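# Lay the rasp flat on the pad like the picture

## Task

Set the rasp down on the pad as the only object there, in the same orientation shown in the goal picture (the reference image named manual), with every part of it within the pad's outline, and without tipping over anything.

## Robot and tools

Robot and scene. There are two arms, left_arm and right_arm, each ending in a two-finger gripper. The scene frame has its origin at table-top height, halfway between the nominal bases. +z points up, +x points out over the table, and left_arm sits on the +y side. Image sides do not match these names. Calibrated bases: left_arm at (+0.009, +0.380, 0) m, right_arm at (+0.001, -0.446, 0) m. Both are almost unrotated. Fixed cameras and the table use the scene frame. Every hand pose, velocity and target in results is given in that arm's own base frame.

Gripper geometry. The fingers point along the gripper's +z axis and close along its y axis. end_effector_position is the spot between the pads when they are shut. Closed fingertips extend about 19 mm past that spot; fully open, about 6 mm. A block juts roughly 10 cm toward the gripper's +x and turns with it.

execute_actions(actions, cameras). actions is a list of actions. Each action is a table of 1 to 15 rows, one row per 1/30 s step. A short table repeats its last row until 15 steps are done. Every row is one flat list of 18 numbers, each in [-1, 1], covering both arms even if only one moves. The order is left dx, dy, dz, rx, ry, rz, left gripper position, force_limit, speed, then the same nine for the right arm. The six pose numbers are offsets, not poses. They are measured along that arm's base axes from the Hand target the action began with, and rotation is about that point. Each row counts from that same start, not from the row before. A later action or call starts from the new Hand target, so repeating an offset adds to it. Scale: 1.0 is 0.6 m or 180 degrees. rx, ry, rz form a single rotation vector. All zeros re-sends the current Hand target. Camera images appear only for an empty actions list or when cameras names them (["all"], [] for none).

Gripper numbers. position +1 is fully open (85 mm), about -0.8 is pads touching, and -1 closes until blocked. force_limit and speed (both start at +1) set how hard and how fast the fingers close. Closing speed is about 20, 85 and 150 mm/s at -1, 0 and +1. A fast close starting well wider than the object grips hardest; a slow close at low force_limit grips softest. To grip, send -1, keep sending it, and look for object_status 2. A new force_limit or speed only takes effect after position changes by at least 0.01. Leaving a gripper unchanged means re-sending its last three numbers; a 0 there counts as a command.

move(target, speed, blend, stop_force, zero, blocking, cameras). target is one 18-number row, or up to 15 rows, in the same layout and scale as above. All rows are offsets from the Hand targets at the start of the move, not from the previous row. Each gripper travels a straight path. speed is the top path speed in m/s, 0.002 to 3.6, default 0.25, given as one number or one per target. blend is the corner rounding in metres, with 0 meaning stop at each target. stop_force (3 to 120 N, one value for both arms) ends an arm's path when its wrist sensor feels that much push. zero (default true) re-zeros first. blocking=false returns early and cannot be used with stop_force. Finger numbers of later rows are applied on arrival. The move: line reports done, off_target, moving, held or fault, plus limits such as paced or held. Paths do not avoid obstacles. Steer around each arm's own base.

Other tools. wait(seconds 0 to 10) lets the scene run. stop() brakes a running move. zoom_image(camera, region [x0, y0, x1, y1], at most 504 by 504 pixels) enlarges the newest image of cam_high, cam_low, cam_left_wrist or cam_right_wrist, each 896x504. show_instructions() shows the reference image. zero_wrist_force(arm) resets that arm's force zero. finished_scene(scene) ends the scene.

Reading results. Hand target is the last commanded pose after clipping, and the next offsets count from it. The gripper often rests a bit short of it. object_status codes: 0 moving, 1 blocked while opening, 2 blocked while closing (a grip), 3 reached the requested opening or pads met. position_measured is in counts: 3 open, about 78 at 60 mm, 130 at 40 mm, 180 at 20 mm, 230 pads meeting. Wrist force and torque are in the gripper's own axes. Joint torques include the arm's weight. Tool commands shows the current gripper commands. Printed positions can be off by a few centimetres.

Limits and cautions. Orientation commands are clipped to 32 degrees from the measured orientation on each step. An arm faults and stops for 10 s if contact torque reaches a joint limit (135 N m for the first three joints, 25.2 N m for the wrists) or outside force reaches about 150 N. The arms are stiff, so aiming even slightly past a firm contact can fault; approach slowly, with stop_force. Motors reaching 85 °C lock an arm for 30 to 60 s, and a MOTOR HOT line warns at 70 °C. Keep the arms apart, since hitting or gripping the other arm can fail the scene. Do not drop the task object, release it while it moves, slam it, squeeze it hard while it still rests on something, or let anything fall off the table. Loose objects may occasionally be nudged by the scene itself.

Each tool is called after "Call:" by a JSON object that holds its "name" and its "arguments".

Reference images:

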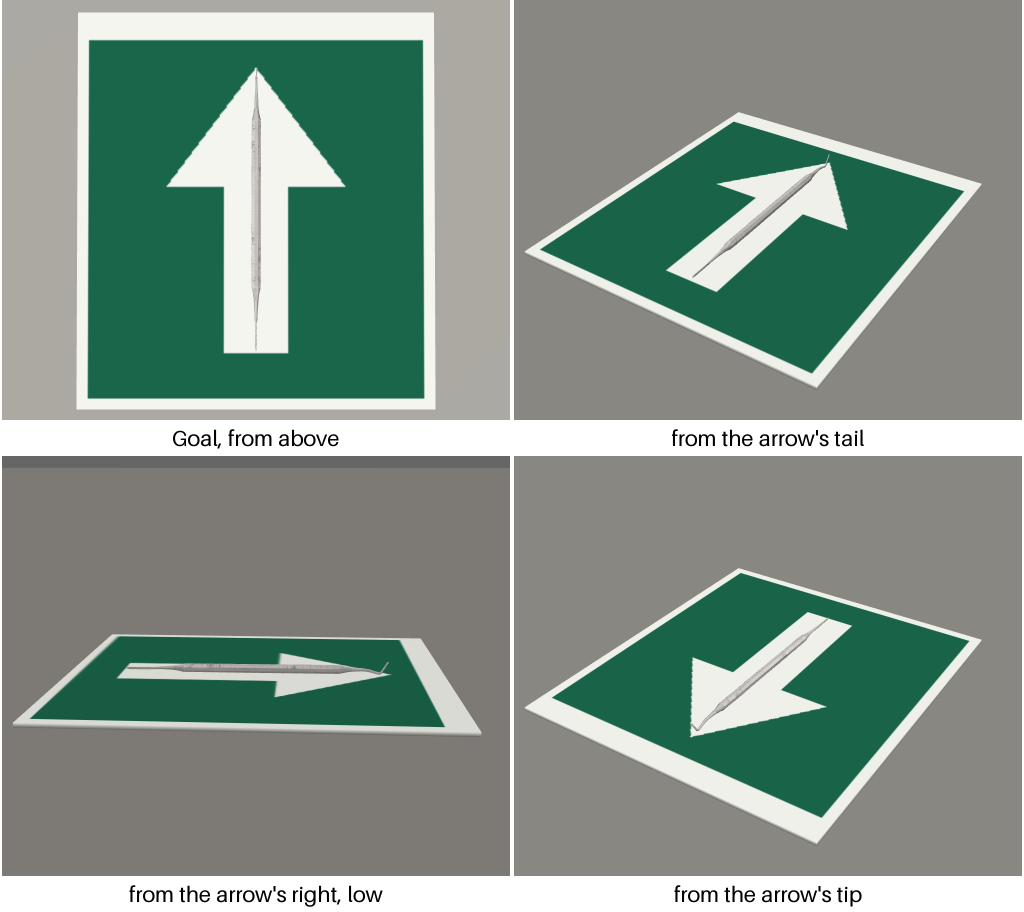

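## Session

Call:
{"name": "execute_actions", "arguments": {"actions": []}}

Scene clock: 0.00 s.
left_arm: end_effector_position=(+0.0623, -0.7750, +0.3022) position_measured=3 object_status=3 end_effector_quat_wxyz=(+0.655, +0.442, -0.485, +0.375) | right_arm: end_effector_position=(+0.0022, -0.2566, +0.1510) position_measured=3 object_status=3 end_effector_quat_wxyz=(-0.462, +0.429, +0.549, +0.548)
Joint positions: left_arm=[-1.558 -0.801 1.67 -4.157 -1.892 -3.408] | right_arm=[1.857 -2.127 -1.81 -2.376 1.819 -0.215]
Joint velocities: within noise
Joint torques (N m): no reading
Motor temperatures (°C): left_arm=[35 41 35 38 37 48] | right_arm=[31 40 37 50 37 41]
Wrist force (N): no reading
Wrist torque (N m): no reading
Wrist force, peak (N): no reading
Hand target: left_arm +0.0623, -0.7750, +0.3022; +0.655, +0.442, -0.485, +0.375 | right_arm +0.0022, -0.2566, +0.1510; -0.462, +0.429, +0.549, +0.548
Tool commands: left_gripper/position=+1.0 left_gripper/force_limit=+1.0 left_gripper/speed=+1.0 right_gripper/position=+1.0 right_gripper/force_limit=+1.0 right_gripper/speed=+1.0

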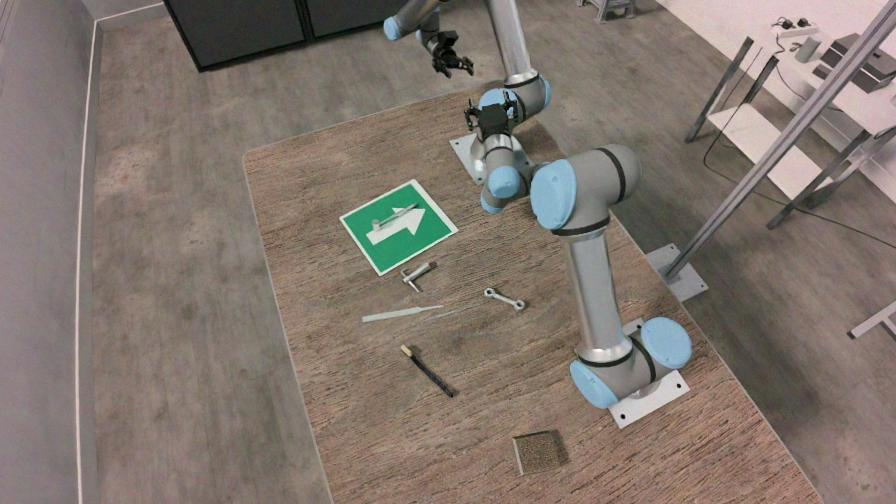

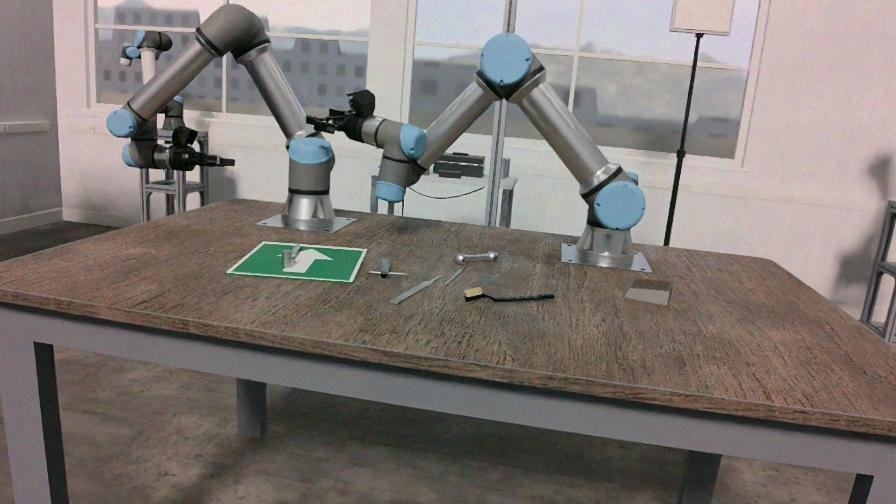

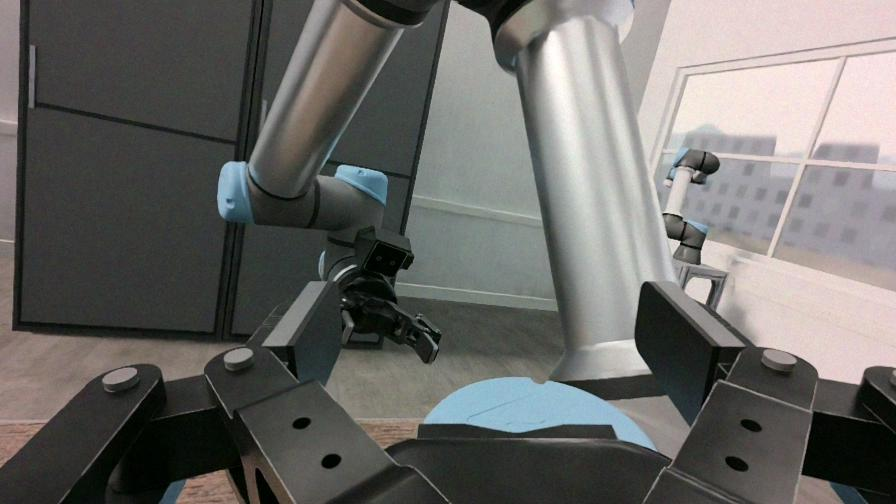

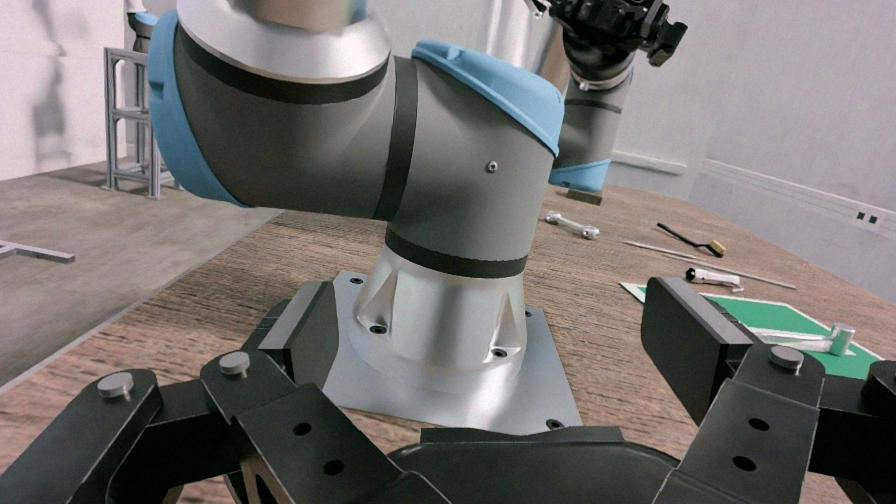

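Call:
{"name": "zoom_image", "arguments": {"camera": "cam_high", "region": [320, 160, 560, 295]}}

Call:
{"name": "zoom_image", "arguments": {"camera": "cam_high", "region": [340, 270, 560, 394]}}

Call:
{"name": "zoom_image", "arguments": {"camera": "cam_low", "region": [360, 230, 600, 330]}}

Call:
{"name": "zoom_image", "arguments": {"camera": "cam_low", "region": [200, 220, 440, 320]}}

Call:
{"name": "zoom_image", "arguments": {"camera": "cam_right_wrist", "region": [520, 170, 896, 380]}}

Call:
{"name": "show_instructions", "arguments": {}}

Scaled by 2.100 from the camera's 896x504 image, which has a finer 1280x720 frame.

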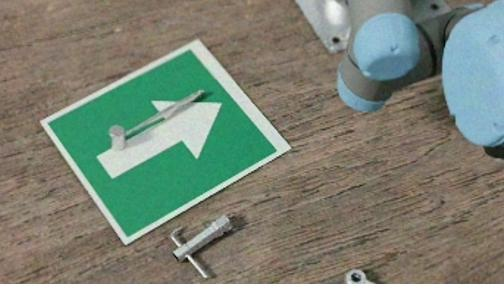

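Scaled by 2.291 from the camera's 896x504 image, which has a finer 1280x720 frame.

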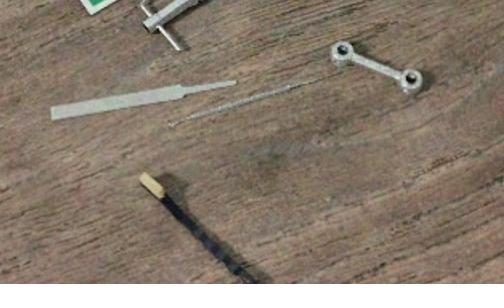

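Scaled by 2.100 from the camera's 896x504 image, which has a finer 1280x720 frame.

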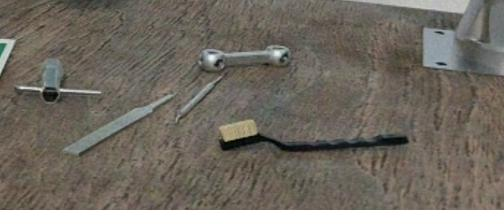

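Scaled by 2.100 from the camera's 896x504 image, which has a finer 1280x720 frame.

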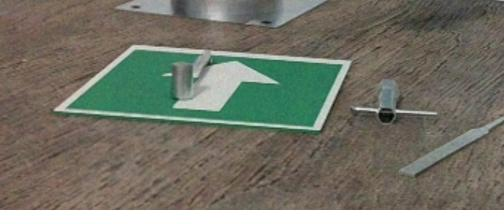

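Scaled by 1.340 from the camera's 896x504 image, which has a finer 1280x720 frame.

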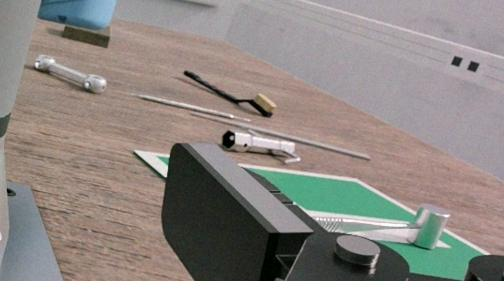

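Reference images for this scene: manual.

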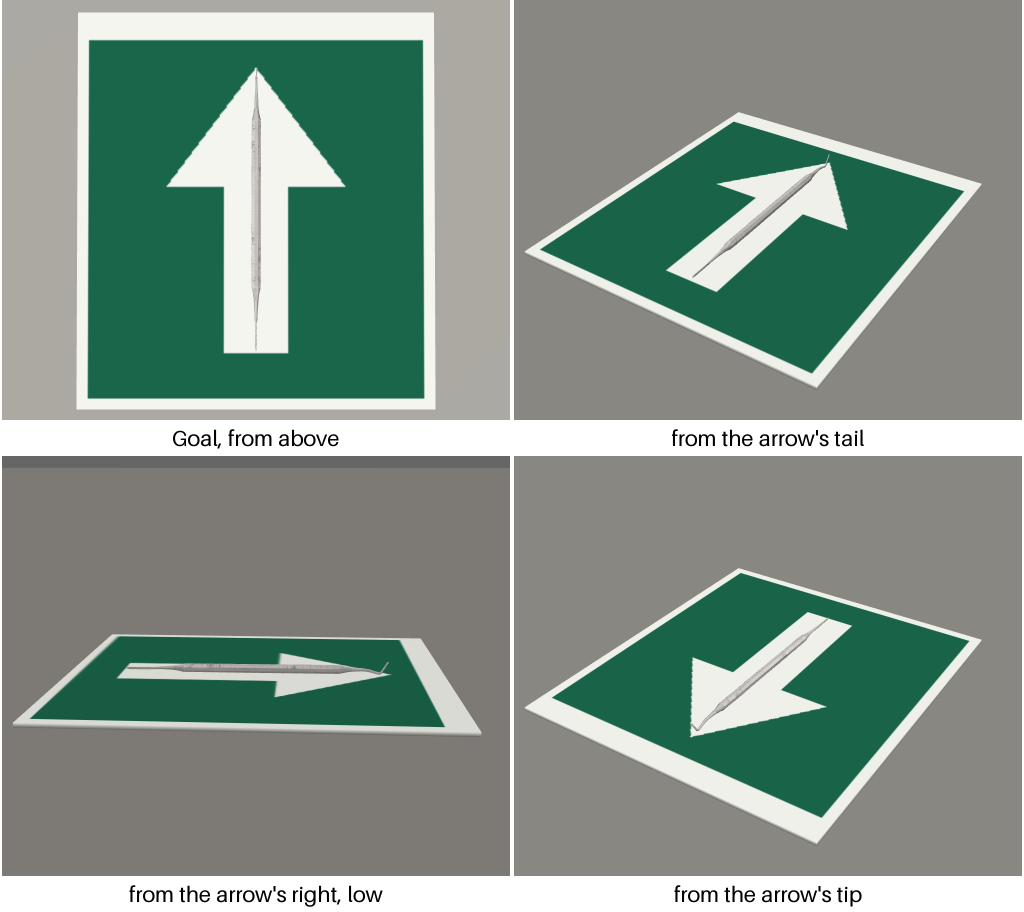

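Call:
{"name": "move", "arguments": {"target": [[0.146,0.208,0.163,0.155,0.089,0.115,1,1,1, 0,0,0,0,0,0,1,1,1],[0.396,0.65,0.0963,0.5174,0.2962,0.3831,1,1,1, 0.746,-0.072,0.332,-0.18,0.22,-0.22,1,1,1],[0.396,0.65,0.0963,0.5174,0.2962,0.3831,1,1,1, 0.496,0.628,0.348,-0.3671,0.4355,-0.4363,1,1,1]], "speed": 0.4, "blend": [0.05,0.05,0], "cameras": ["all"]}}

Scene clock: 5.97 s.
left_arm: end_effector_position=(+0.2648, -0.4471, +0.3693) position_measured=3 object_status=3 end_effector_quat_wxyz=(+0.132, +0.983, -0.098, +0.076) | right_arm: end_effector_position=(+0.3044, -0.2851, +0.2869) position_measured=3 object_status=3 end_effector_quat_wxyz=(-0.351, +0.731, +0.409, +0.418)
Joint positions: left_arm=[-1.322 -1.724 1.719 -1.867 -1.519 -4.257] | right_arm=[2.228 -1.794 -1.632 -2.157 2.464 0.77]
Joint torques (N m): left_arm=[-6.01 -25.78 -26.02 -2.28 2.33 0.64] | right_arm=[-5.99 18.36 12.01 1.61 -1.1 -1.29]
Wrist force (N): left_arm=[0.2 0.5 -1.9] | right_arm=[-1.2 0.1 -0.2]
Wrist torque (N m): left_arm=[0.36 0.11 -0.22] | right_arm=[0.17 0.25 -0.02]
Wrist force, peak (N): left_arm=[-2.2 -0.1 1.7] | right_arm=[10.5 7.2 0.6]
Hand target: left_arm +0.2648, -0.4471, +0.3693; +0.132, +0.983, -0.098, +0.076 (not the last commanded pose) | right_arm +0.3044, -0.2851, +0.2869; -0.351, +0.731, +0.409, +0.418 (not the last commanded pose)
Off the commanded pose: left_arm 0.072 m, 21 deg | right_arm 0.412 m, 86 deg.
move: held (right_arm; a check stopped the path), off_target (left_arm; braked when a check withheld steps of right_arm); path passed 1 of 3 targets; limits=held
pose unreachable (right arm): on one or more control steps of this call, first in action 0 (counted from 0), this arm could not follow its commanded pose, so it was not sent that pose on those steps. It may still have moved: this result reports where it is.
cause: moving toward the commanded pose would bring two parts of the arm too close to each other (its gripper and another part of the arm, with joints 4 (wrist 1) to 6 (wrist 3) between them, 4 mm apart when it was first held).

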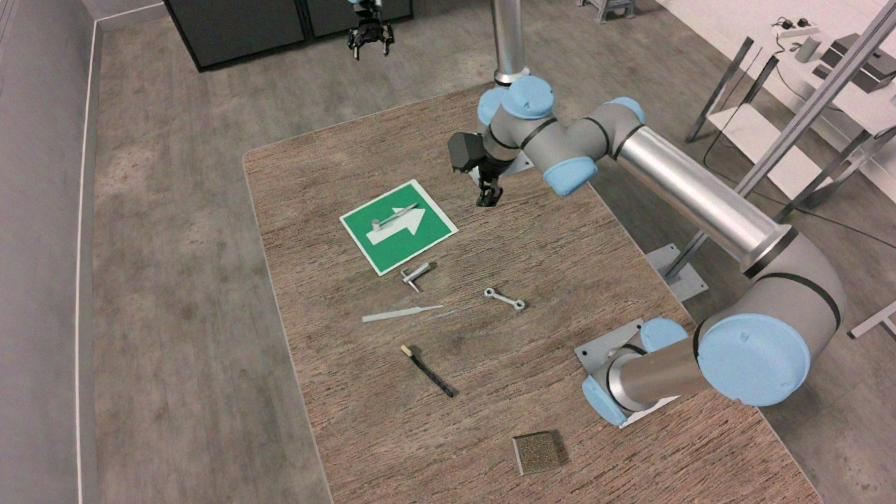

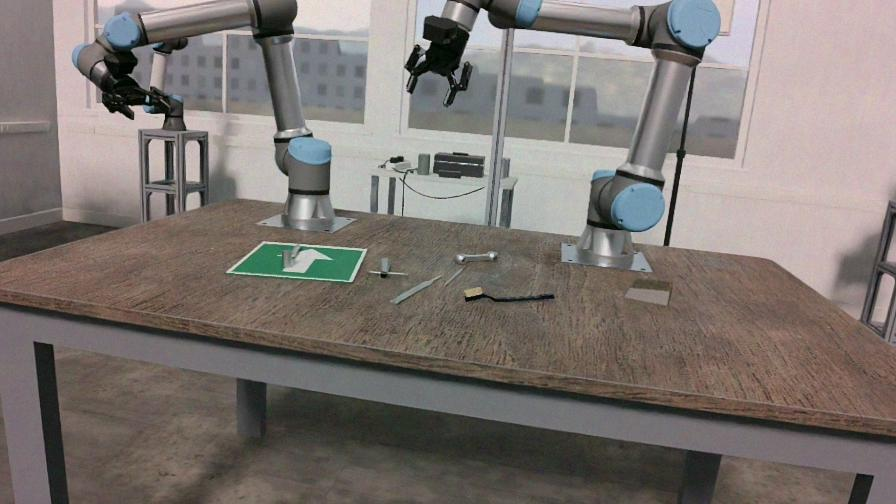

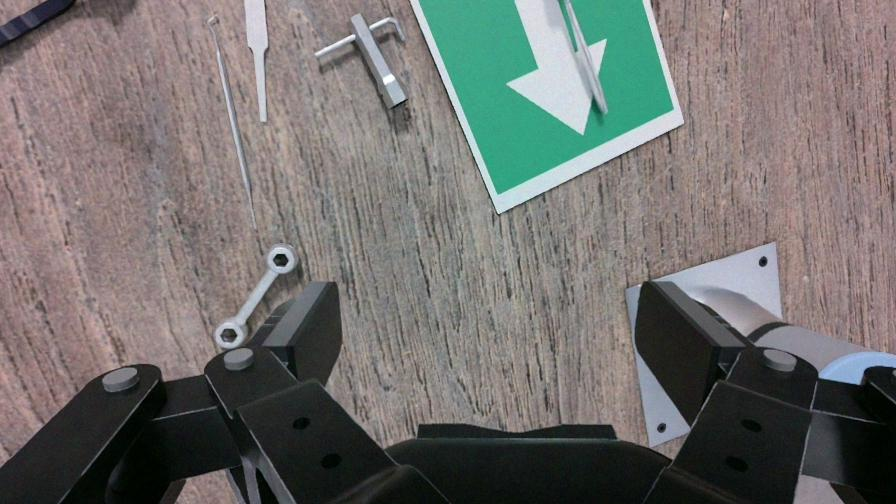

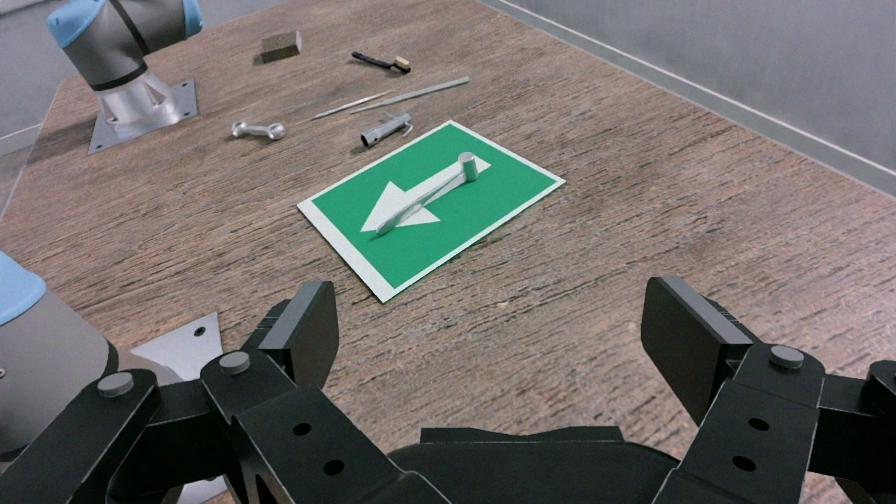

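Call:
{"name": "zoom_image", "arguments": {"camera": "cam_left_wrist", "region": [130, 0, 430, 240]}}

Call:
{"name": "zoom_image", "arguments": {"camera": "cam_left_wrist", "region": [180, 0, 280, 70]}}

Call:
{"name": "zoom_image", "arguments": {"camera": "cam_right_wrist", "region": [340, 110, 580, 310]}}

Call:
{"name": "zoom_image", "arguments": {"camera": "cam_right_wrist", "region": [300, 60, 480, 150]}}

Scaled by 1.680 from the camera's 896x504 image, which has a finer 1280x720 frame.

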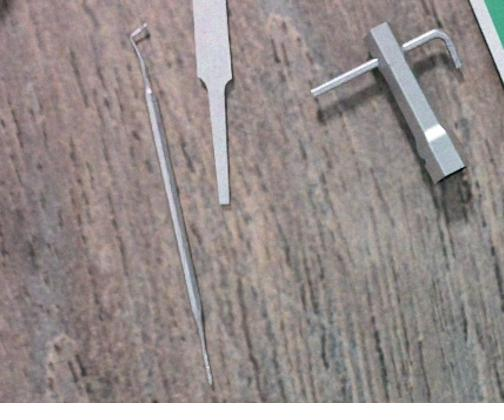

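Scaled by 5.040 from the camera's 896x504 image, which has a finer 1280x720 frame.

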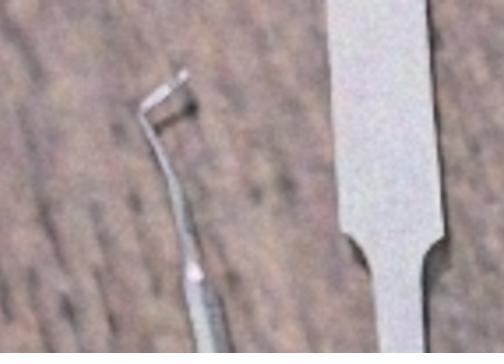

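Scaled by 2.100 from the camera's 896x504 image, which has a finer 1280x720 frame.

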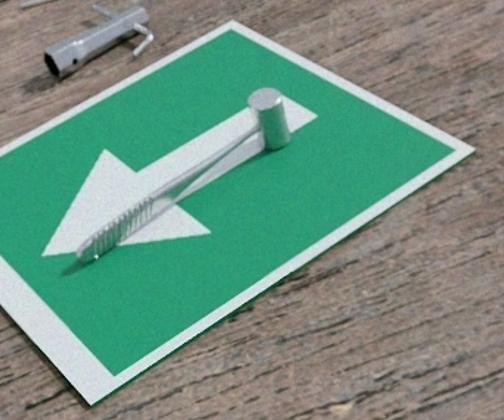

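Scaled by 2.800 from the camera's 896x504 image, which has a finer 1280x720 frame.

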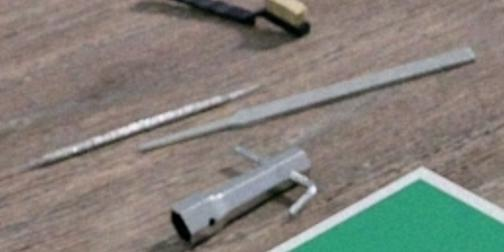

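Call:
{"name": "move", "arguments": {"target": [[0.2253,0.1702,-0.2488,0.0877,0.0463,0.0403,1,1,1, 0.1,0.0,0.05,0.162,0.4275,-0.2015,1,1,1],[0.2253,0.1702,-0.2488,0.0877,0.0463,0.0403,1,1,1, 0.1927,0.7002,-0.0615,-0.2721,0.2604,-0.2257,1,1,1]], "speed": 0.5, "blend": [0.05,0], "cameras": ["all"]}}

Scene clock: 8.83 s.
left_arm: end_effector_position=(+0.2889, -0.4288, +0.3425) position_measured=3 object_status=3 end_effector_quat_wxyz=(+0.108, +0.988, -0.087, +0.062) end_effector_velocity=(-0.002, -0.001, +0.002) end_effector_angular_velocity=(-0.005, +0.000, +0.000) | right_arm: end_effector_position=(+0.3071, -0.2852, +0.2882) position_measured=3 object_status=3 end_effector_quat_wxyz=(-0.366, +0.745, +0.383, +0.405)
Joint positions: left_arm=[-1.253 -1.698 1.742 -1.863 -1.543 -4.216] | right_arm=[2.232 -1.796 -1.626 -2.159 2.467 0.843]
Joint velocities: left_arm=[-0.005 -0.002 -0.001 -0.001 0 -0.004] | right_arm=[within noise]
Joint torques (N m): left_arm=[-9.47 -28.21 -30.73 -2.81 1.04 -1.02] | right_arm=[-6.59 26.78 12.48 1.69 -0.51 0.48]
Wrist force (N): left_arm=[0.0 0.5 -1.9] | right_arm=[-1.0 0.3 0.1]
Wrist torque (N m): left_arm=[0.35 0.14 -0.21] | right_arm=[0.22 0.20 -0.02]
Wrist force, peak (N): left_arm=[-0.9 1.6 -2.7] | right_arm=[0.4 1.5 0.0]
Hand target: left_arm +0.2889, -0.4288, +0.3427; +0.108, +0.988, -0.087, +0.062 (not the last commanded pose) | right_arm +0.3070, -0.2852, +0.2882; -0.366, +0.745, +0.383, +0.405 (not the last commanded pose)
Off the commanded pose: left_arm 0.185 m, 16 deg | right_arm 0.437 m, 77 deg.
move: held (right_arm; a check stopped the path), off_target (left_arm; braked when a check withheld steps of right_arm); path passed 0 of 2 targets; limits=held
pose unreachable (right arm): on one or more control steps of this call, first in action 0 (counted from 0), this arm could not follow its commanded pose, so it was not sent that pose on those steps. It may still have moved: this result reports where it is.
cause: moving toward the commanded pose would bring two parts of the arm too close to each other (its gripper and another part of the arm, with joints 4 (wrist 1) to 6 (wrist 3) between them, 3 mm apart when it was first held).

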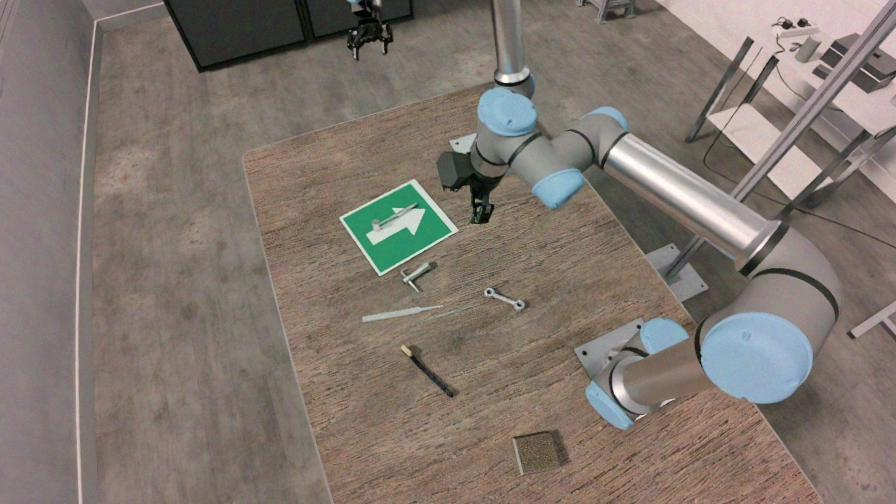

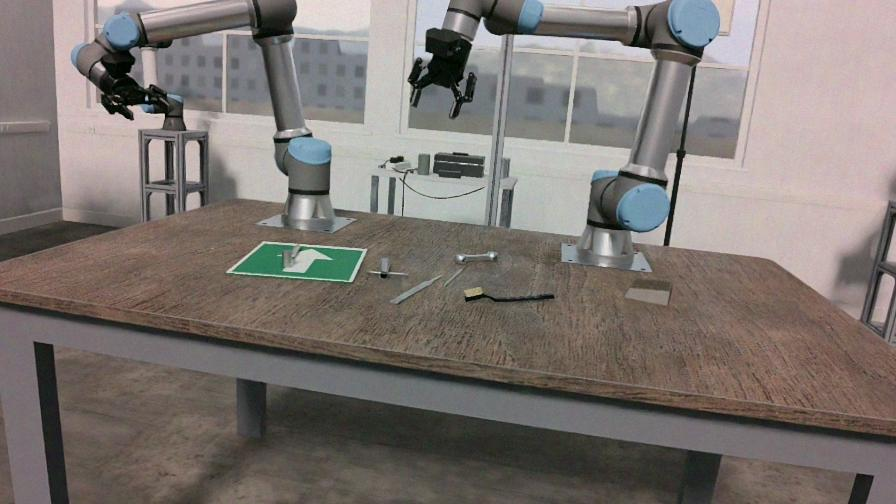

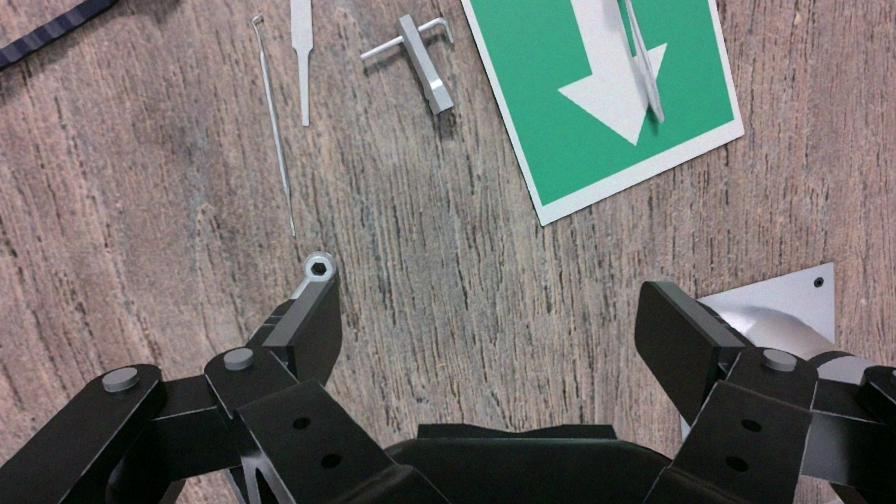

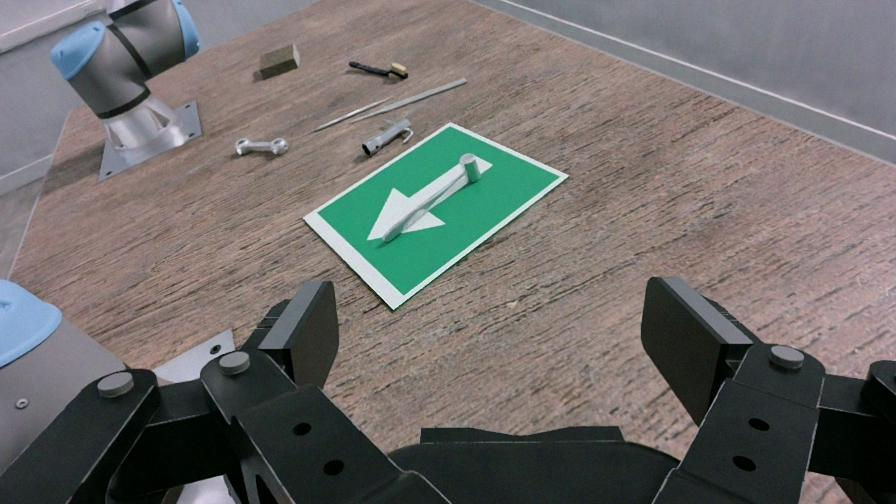

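Call:
{"name": "zoom_image", "arguments": {"camera": "cam_low", "region": [60, 0, 320, 150]}}

Call:
{"name": "zoom_image", "arguments": {"camera": "cam_high", "region": [300, 0, 560, 140]}}

Scaled by 1.938 from the camera's 896x504 image, which has a finer 1280x720 frame.

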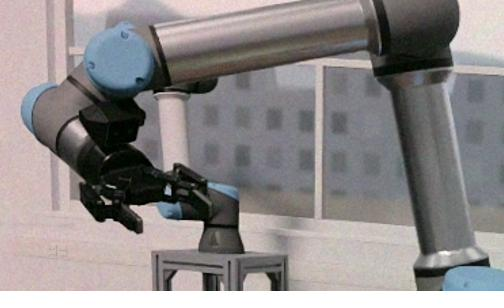

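Scaled by 1.938 from the camera's 896x504 image, which has a finer 1280x720 frame.

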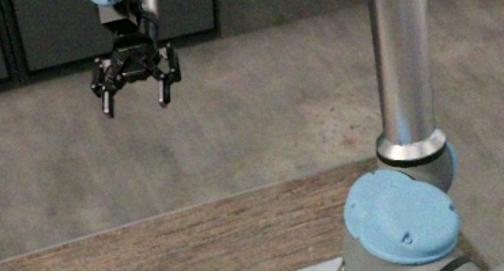

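Call:
{"name": "move", "arguments": {"target": [[0.1852,0.1397,-0.2045,0.0719,0.0378,0.0331,1,1,1, 0.0,0.0,0.0,0.1615,0.428,-0.2015,1,1,1],[0.1852,0.1397,-0.2045,0.0719,0.0378,0.0331,1,1,1, 0.1883,0.7003,-0.0637,-0.2803,0.2493,-0.2059,1,1,1]], "speed": 0.5, "blend": [0.02,0], "cameras": ["all"]}}

Scene clock: 15.03 s.
left_arm: end_effector_position=(+0.4000, -0.3450, +0.2200) position_measured=3 object_status=3 end_effector_quat_wxyz=(-0.002, +0.999, -0.035, -0.001) | right_arm: end_effector_position=(+0.4200, +0.1350, +0.2500) position_measured=3 object_status=3 end_effector_quat_wxyz=(+0.000, +0.994, +0.109, +0.001)
Joint positions: left_arm=[-0.967 -1.486 1.767 -1.846 -1.571 -4.038] | right_arm=[3.76 -1.419 -1.917 -1.375 1.571 3.542]
Joint torques (N m): left_arm=[-10.26 -35.53 -17.71 -3.18 -2.28 -1.04] | right_arm=[6.63 19.83 21.43 3.06 -0.74 -0.83]
Wrist force (N): left_arm=[-0.8 -0.2 -2.0] | right_arm=[-2.7 -0.4 -1.7]
Wrist torque (N m): left_arm=[0.18 0.28 -0.20] | right_arm=[0.03 0.33 -0.03]
Wrist force, peak (N): left_arm=[-0.6 0.7 -2.5] | right_arm=[-1.5 1.5 -5.2]
Hand target: left_arm +0.4000, -0.3450, +0.2200; -0.002, +0.999, -0.035, -0.001 | right_arm +0.4200, +0.1350, +0.2500; +0.000, +0.994, +0.109, +0.001
Off the commanded pose: left_arm 0.000 m, 0 deg | right_arm 0.000 m, 0 deg.
move: done

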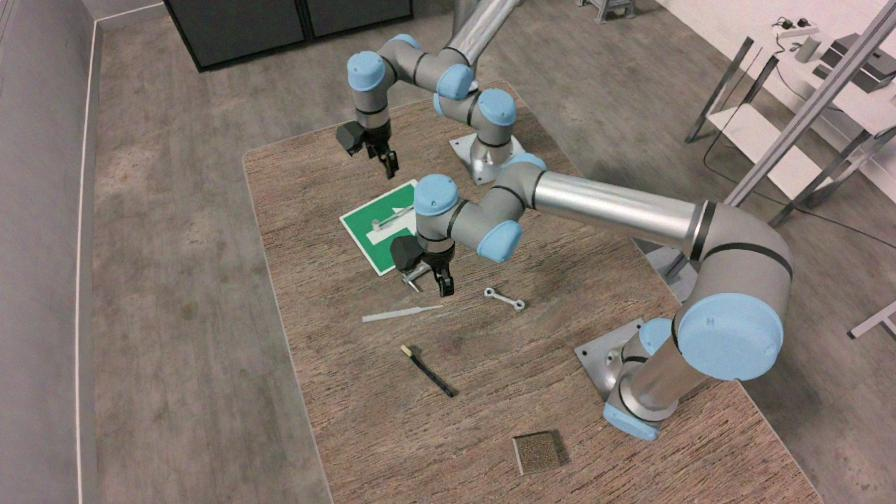

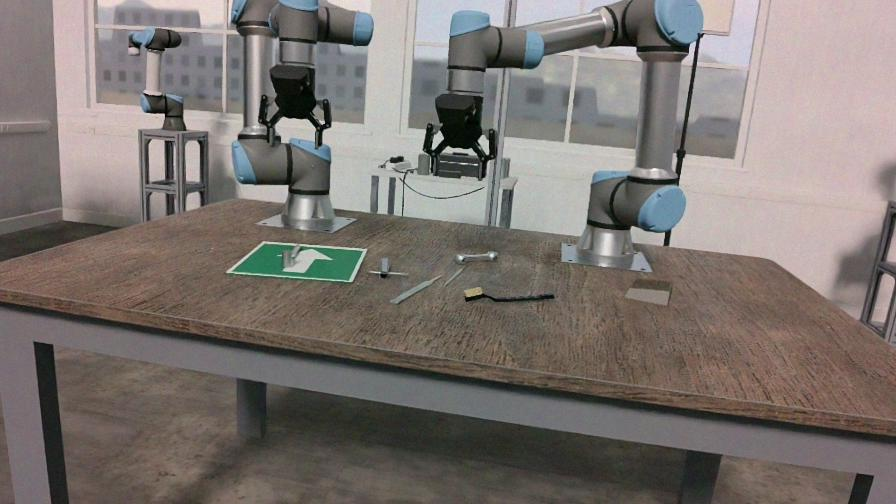

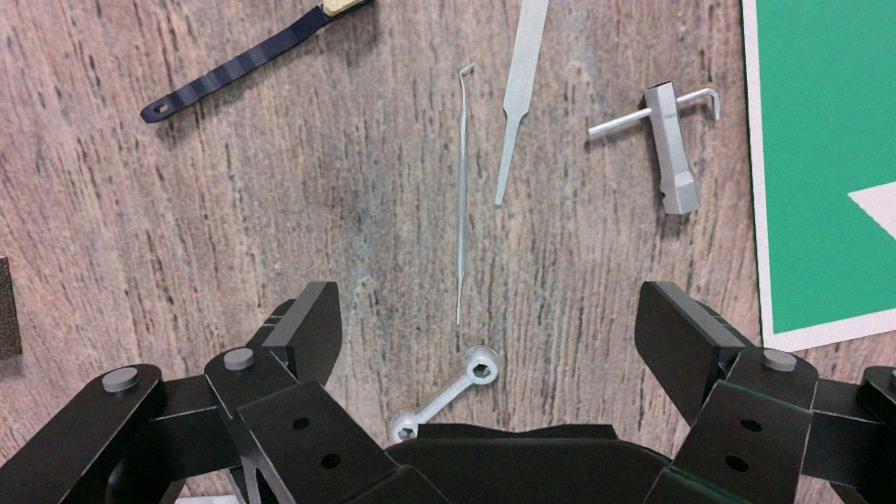

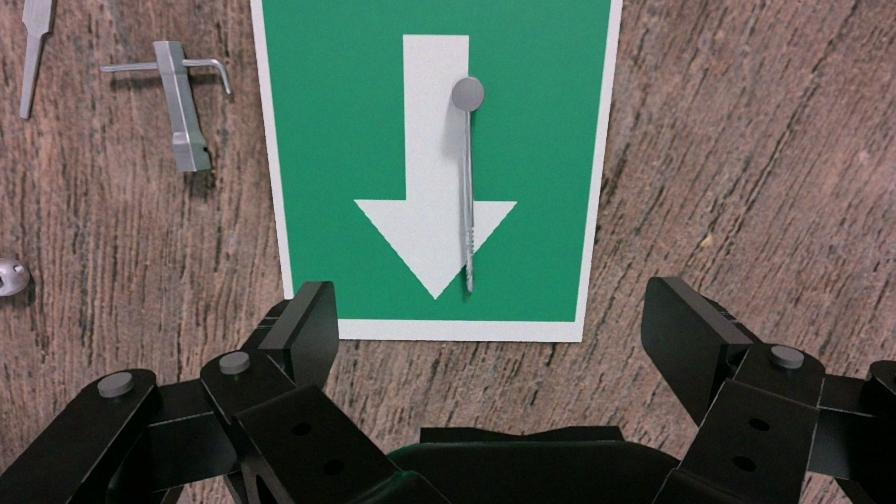

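Call:
{"name": "zoom_image", "arguments": {"camera": "cam_left_wrist", "region": [400, 40, 540, 120]}}

Call:
{"name": "zoom_image", "arguments": {"camera": "cam_left_wrist", "region": [400, 200, 540, 340]}}

Call:
{"name": "zoom_image", "arguments": {"camera": "cam_right_wrist", "region": [380, 60, 540, 300]}}

Call:
{"name": "zoom_image", "arguments": {"camera": "cam_low", "region": [420, 230, 520, 310]}}

Scaled by 3.600 from the camera's 896x504 image, which has a finer 1280x720 frame.

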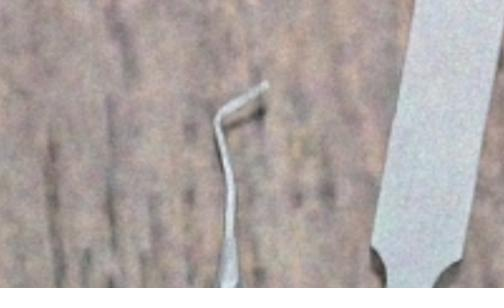

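Scaled by 3.600 from the camera's 896x504 image, which has a finer 1280x720 frame.

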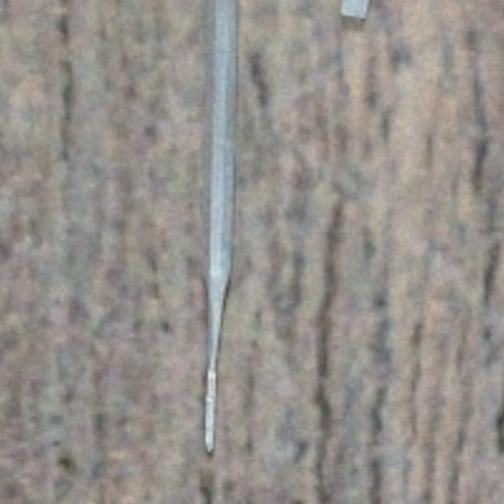

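Scaled by 2.100 from the camera's 896x504 image, which has a finer 1280x720 frame.

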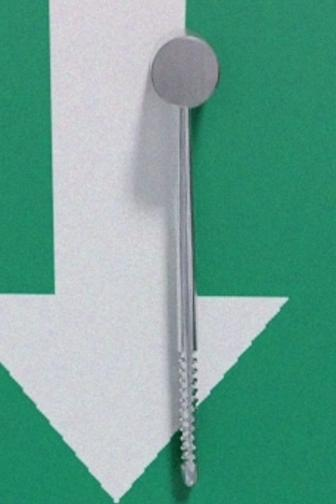

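Scaled by 5.040 from the camera's 896x504 image, which has a finer 1280x720 frame.

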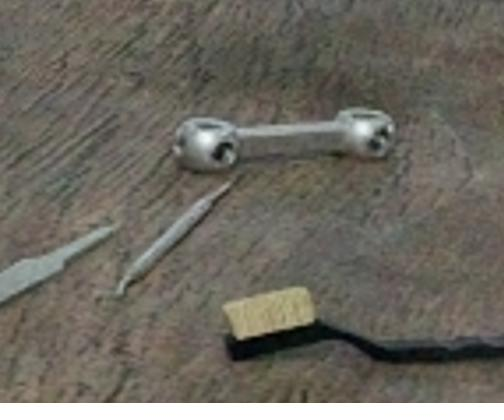

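Call:
{"name": "move", "arguments": {"target": [0.02,0.0008,-0.275,0,0,0,-0.31,-1,0, 0.0813,0.0165,-0.2667,0,0,0.0094,-0.02,-1,0], "speed": 0.25, "cameras": ["cam_left_wrist","cam_right_wrist"]}}

Scene clock: 19.63 s.
left_arm: end_effector_position=(+0.4121, -0.3445, +0.0551) position_measured=168 object_status=3 end_effector_quat_wxyz=(-0.002, +0.999, -0.035, -0.001) | right_arm: end_effector_position=(+0.4688, +0.1449, +0.0900) position_measured=131 object_status=3 end_effector_quat_wxyz=(+0.000, +0.992, +0.123, +0.001)
Joint positions: left_arm=[-0.947 -1.273 1.984 -2.278 -1.57 -4.018] | right_arm=[3.717 -1.711 -2.078 -0.922 1.571 3.469]
Joint torques (N m): left_arm=[-6.88 -28.16 -17.04 -4.25 2.23 -0.89] | right_arm=[6.51 20.54 23.73 3.95 2.27 1.93]
Wrist force (N): left_arm=[-0.5 -0.1 -1.7] | right_arm=[-2.3 -0.3 -2.0]
Wrist torque (N m): left_arm=[0.20 0.24 -0.20] | right_arm=[0.05 0.27 -0.09]
Wrist force, peak (N): left_arm=[-1.0 0.4 -4.7] | right_arm=[-3.1 -0.2 -4.9]
Hand target: left_arm +0.4120, -0.3445, +0.0550; -0.002, +0.999, -0.035, -0.001 | right_arm +0.4688, +0.1449, +0.0900; +0.000, +0.992, +0.123, +0.001
Off the commanded pose: left_arm 0.000 m, 0 deg | right_arm 0.000 m, 0 deg.
move: done
Images, in order (width x height): cam_left_wrist 896x504, cam_right_wrist 896x504.

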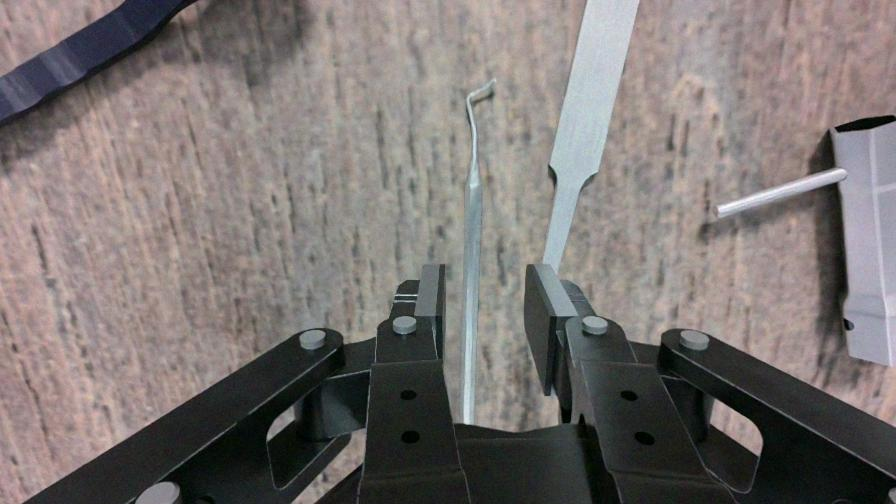

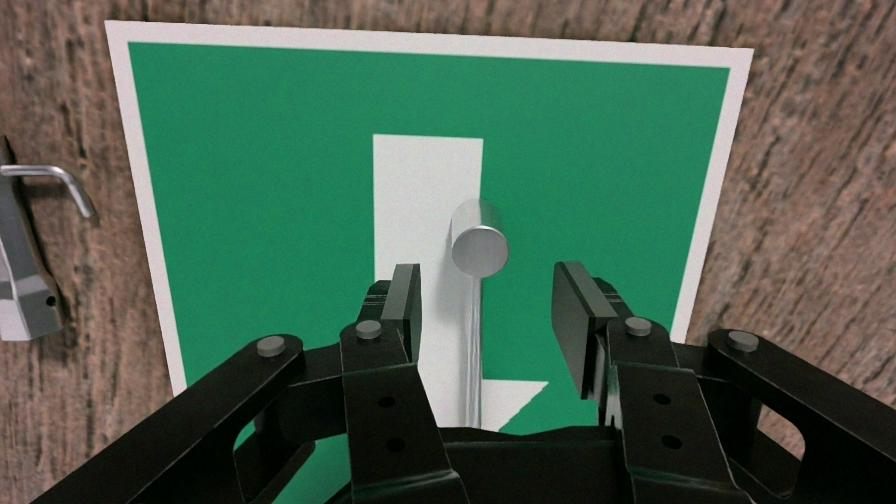

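Call:
{"name": "move", "arguments": {"target": [0,0.0047,-0.0417,0,0,0,-0.31,-1,0, -0.0048,-0.0012,-0.075,0,0,0,-0.02,-1,0], "speed": 0.12}}

Call:
{"name": "move", "arguments": {"target": [0,0,-0.035,0,0,0,-0.31,-1,0, 0,0,-0.0217,0,0,0,-0.02,-1,0], "speed": 0.015, "stop_force": 4, "cameras": ["cam_left_wrist","cam_right_wrist"]}}

Scene clock: 21.20 s.
left_arm: end_effector_position=(+0.4120, -0.3416, +0.0299) position_measured=168 object_status=3 end_effector_quat_wxyz=(-0.002, +0.999, -0.035, -0.001) | right_arm: end_effector_position=(+0.4658, +0.1442, +0.0449) position_measured=131 object_status=3 end_effector_quat_wxyz=(+0.000, +0.992, +0.123, +0.000)
Joint positions: left_arm=[-0.944 -1.232 2.012 -2.346 -1.57 -4.015] | right_arm=[3.719 -1.785 -2.137 -0.789 1.571 3.471]
Joint torques (N m): left_arm=[3.43 -40.6 -25.46 -2.14 2.2 0.05] | right_arm=[-0.16 38.41 26.04 2.91 1.66 0.56]
Wrist force (N): left_arm=[-0.7 -0.2 -1.6] | right_arm=[-2.4 -0.1 -1.4]
Wrist torque (N m): left_arm=[0.19 0.28 -0.20] | right_arm=[0.08 0.28 -0.15]
Wrist force, peak (N): left_arm=[-0.5 -0.2 -2.6] | right_arm=[-2.4 -0.5 -3.4]
Hand target: left_arm +0.4120, -0.3417, +0.0300; -0.002, +0.999, -0.035, -0.001 | right_arm +0.4659, +0.1442, +0.0450; +0.000, +0.992, +0.123, +0.001
Off the commanded pose: left_arm 0.000 m, 0 deg | right_arm 0.000 m, 0 deg.
move: done

Scene clock: 24.00 s.
left_arm: end_effector_position=(+0.4120, -0.3417, +0.0190) position_measured=168 object_status=3 end_effector_quat_wxyz=(-0.002, +0.999, -0.035, -0.001) | right_arm: end_effector_position=(+0.4659, +0.1442, +0.0319) position_measured=131 object_status=3 end_effector_quat_wxyz=(+0.000, +0.992, +0.123, +0.001)
Joint positions: left_arm=[-0.944 -1.212 2.021 -2.375 -1.57 -4.015] | right_arm=[3.719 -1.811 -2.149 -0.751 1.571 3.471]
Joint torques (N m): left_arm=[-4.39 -40.96 -22.47 -1.82 2.06 -0.96] | right_arm=[-6.21 41.17 26.45 1.22 -2.02 -1.77]
Wrist force (N): left_arm=[0.9 0.5 -3.6] | right_arm=[-2.5 -0.3 -1.8]
Wrist torque (N m): left_arm=[0.13 0.19 -0.20] | right_arm=[0.04 0.30 -0.14]
Wrist force, peak (N): left_arm=[-21.5 -13.1 -53.1] | right_arm=[-2.7 -0.5 -2.1]
Hand target: left_arm +0.4120, -0.3417, +0.0190; -0.002, +0.999, -0.035, -0.001 (not the last commanded pose) | right_arm +0.4659, +0.1442, +0.0319; +0.000, +0.992, +0.123, +0.001
Off the commanded pose: left_arm 0.010 m, 0 deg | right_arm 0.000 m, 0 deg.
move: contact (left_arm)
Images, in order (width x height): cam_left_wrist 896x504, cam_right_wrist 896x504.

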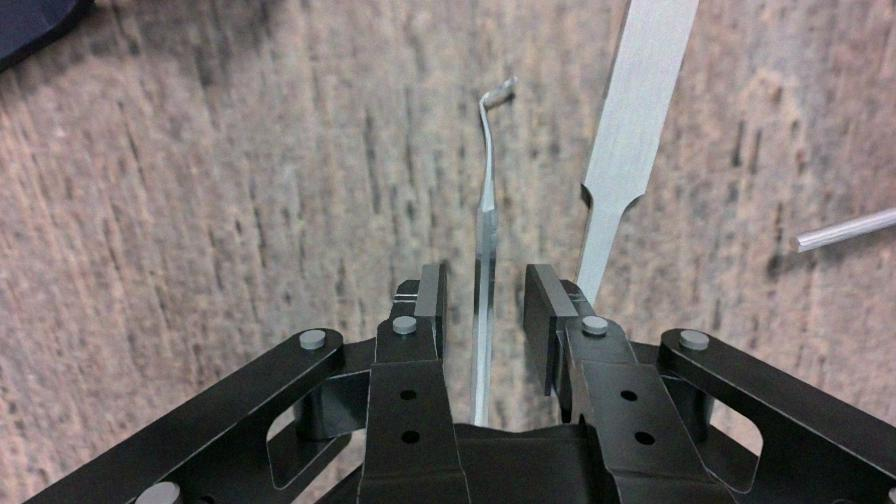

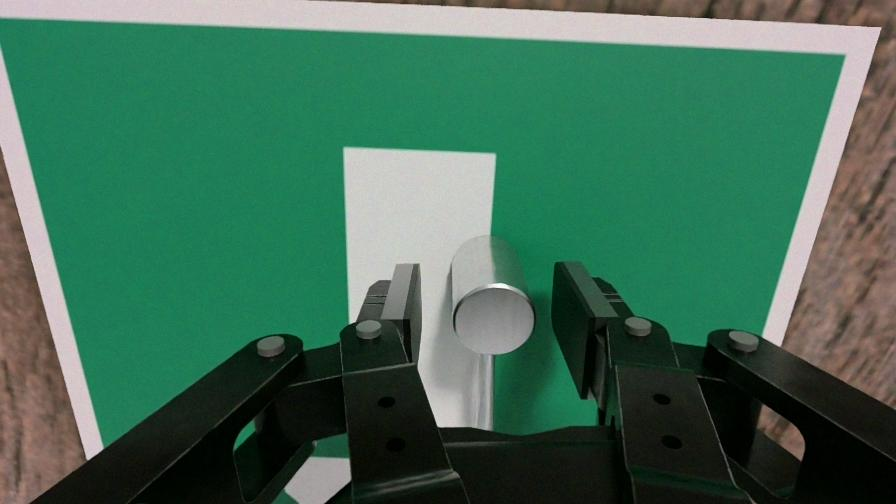

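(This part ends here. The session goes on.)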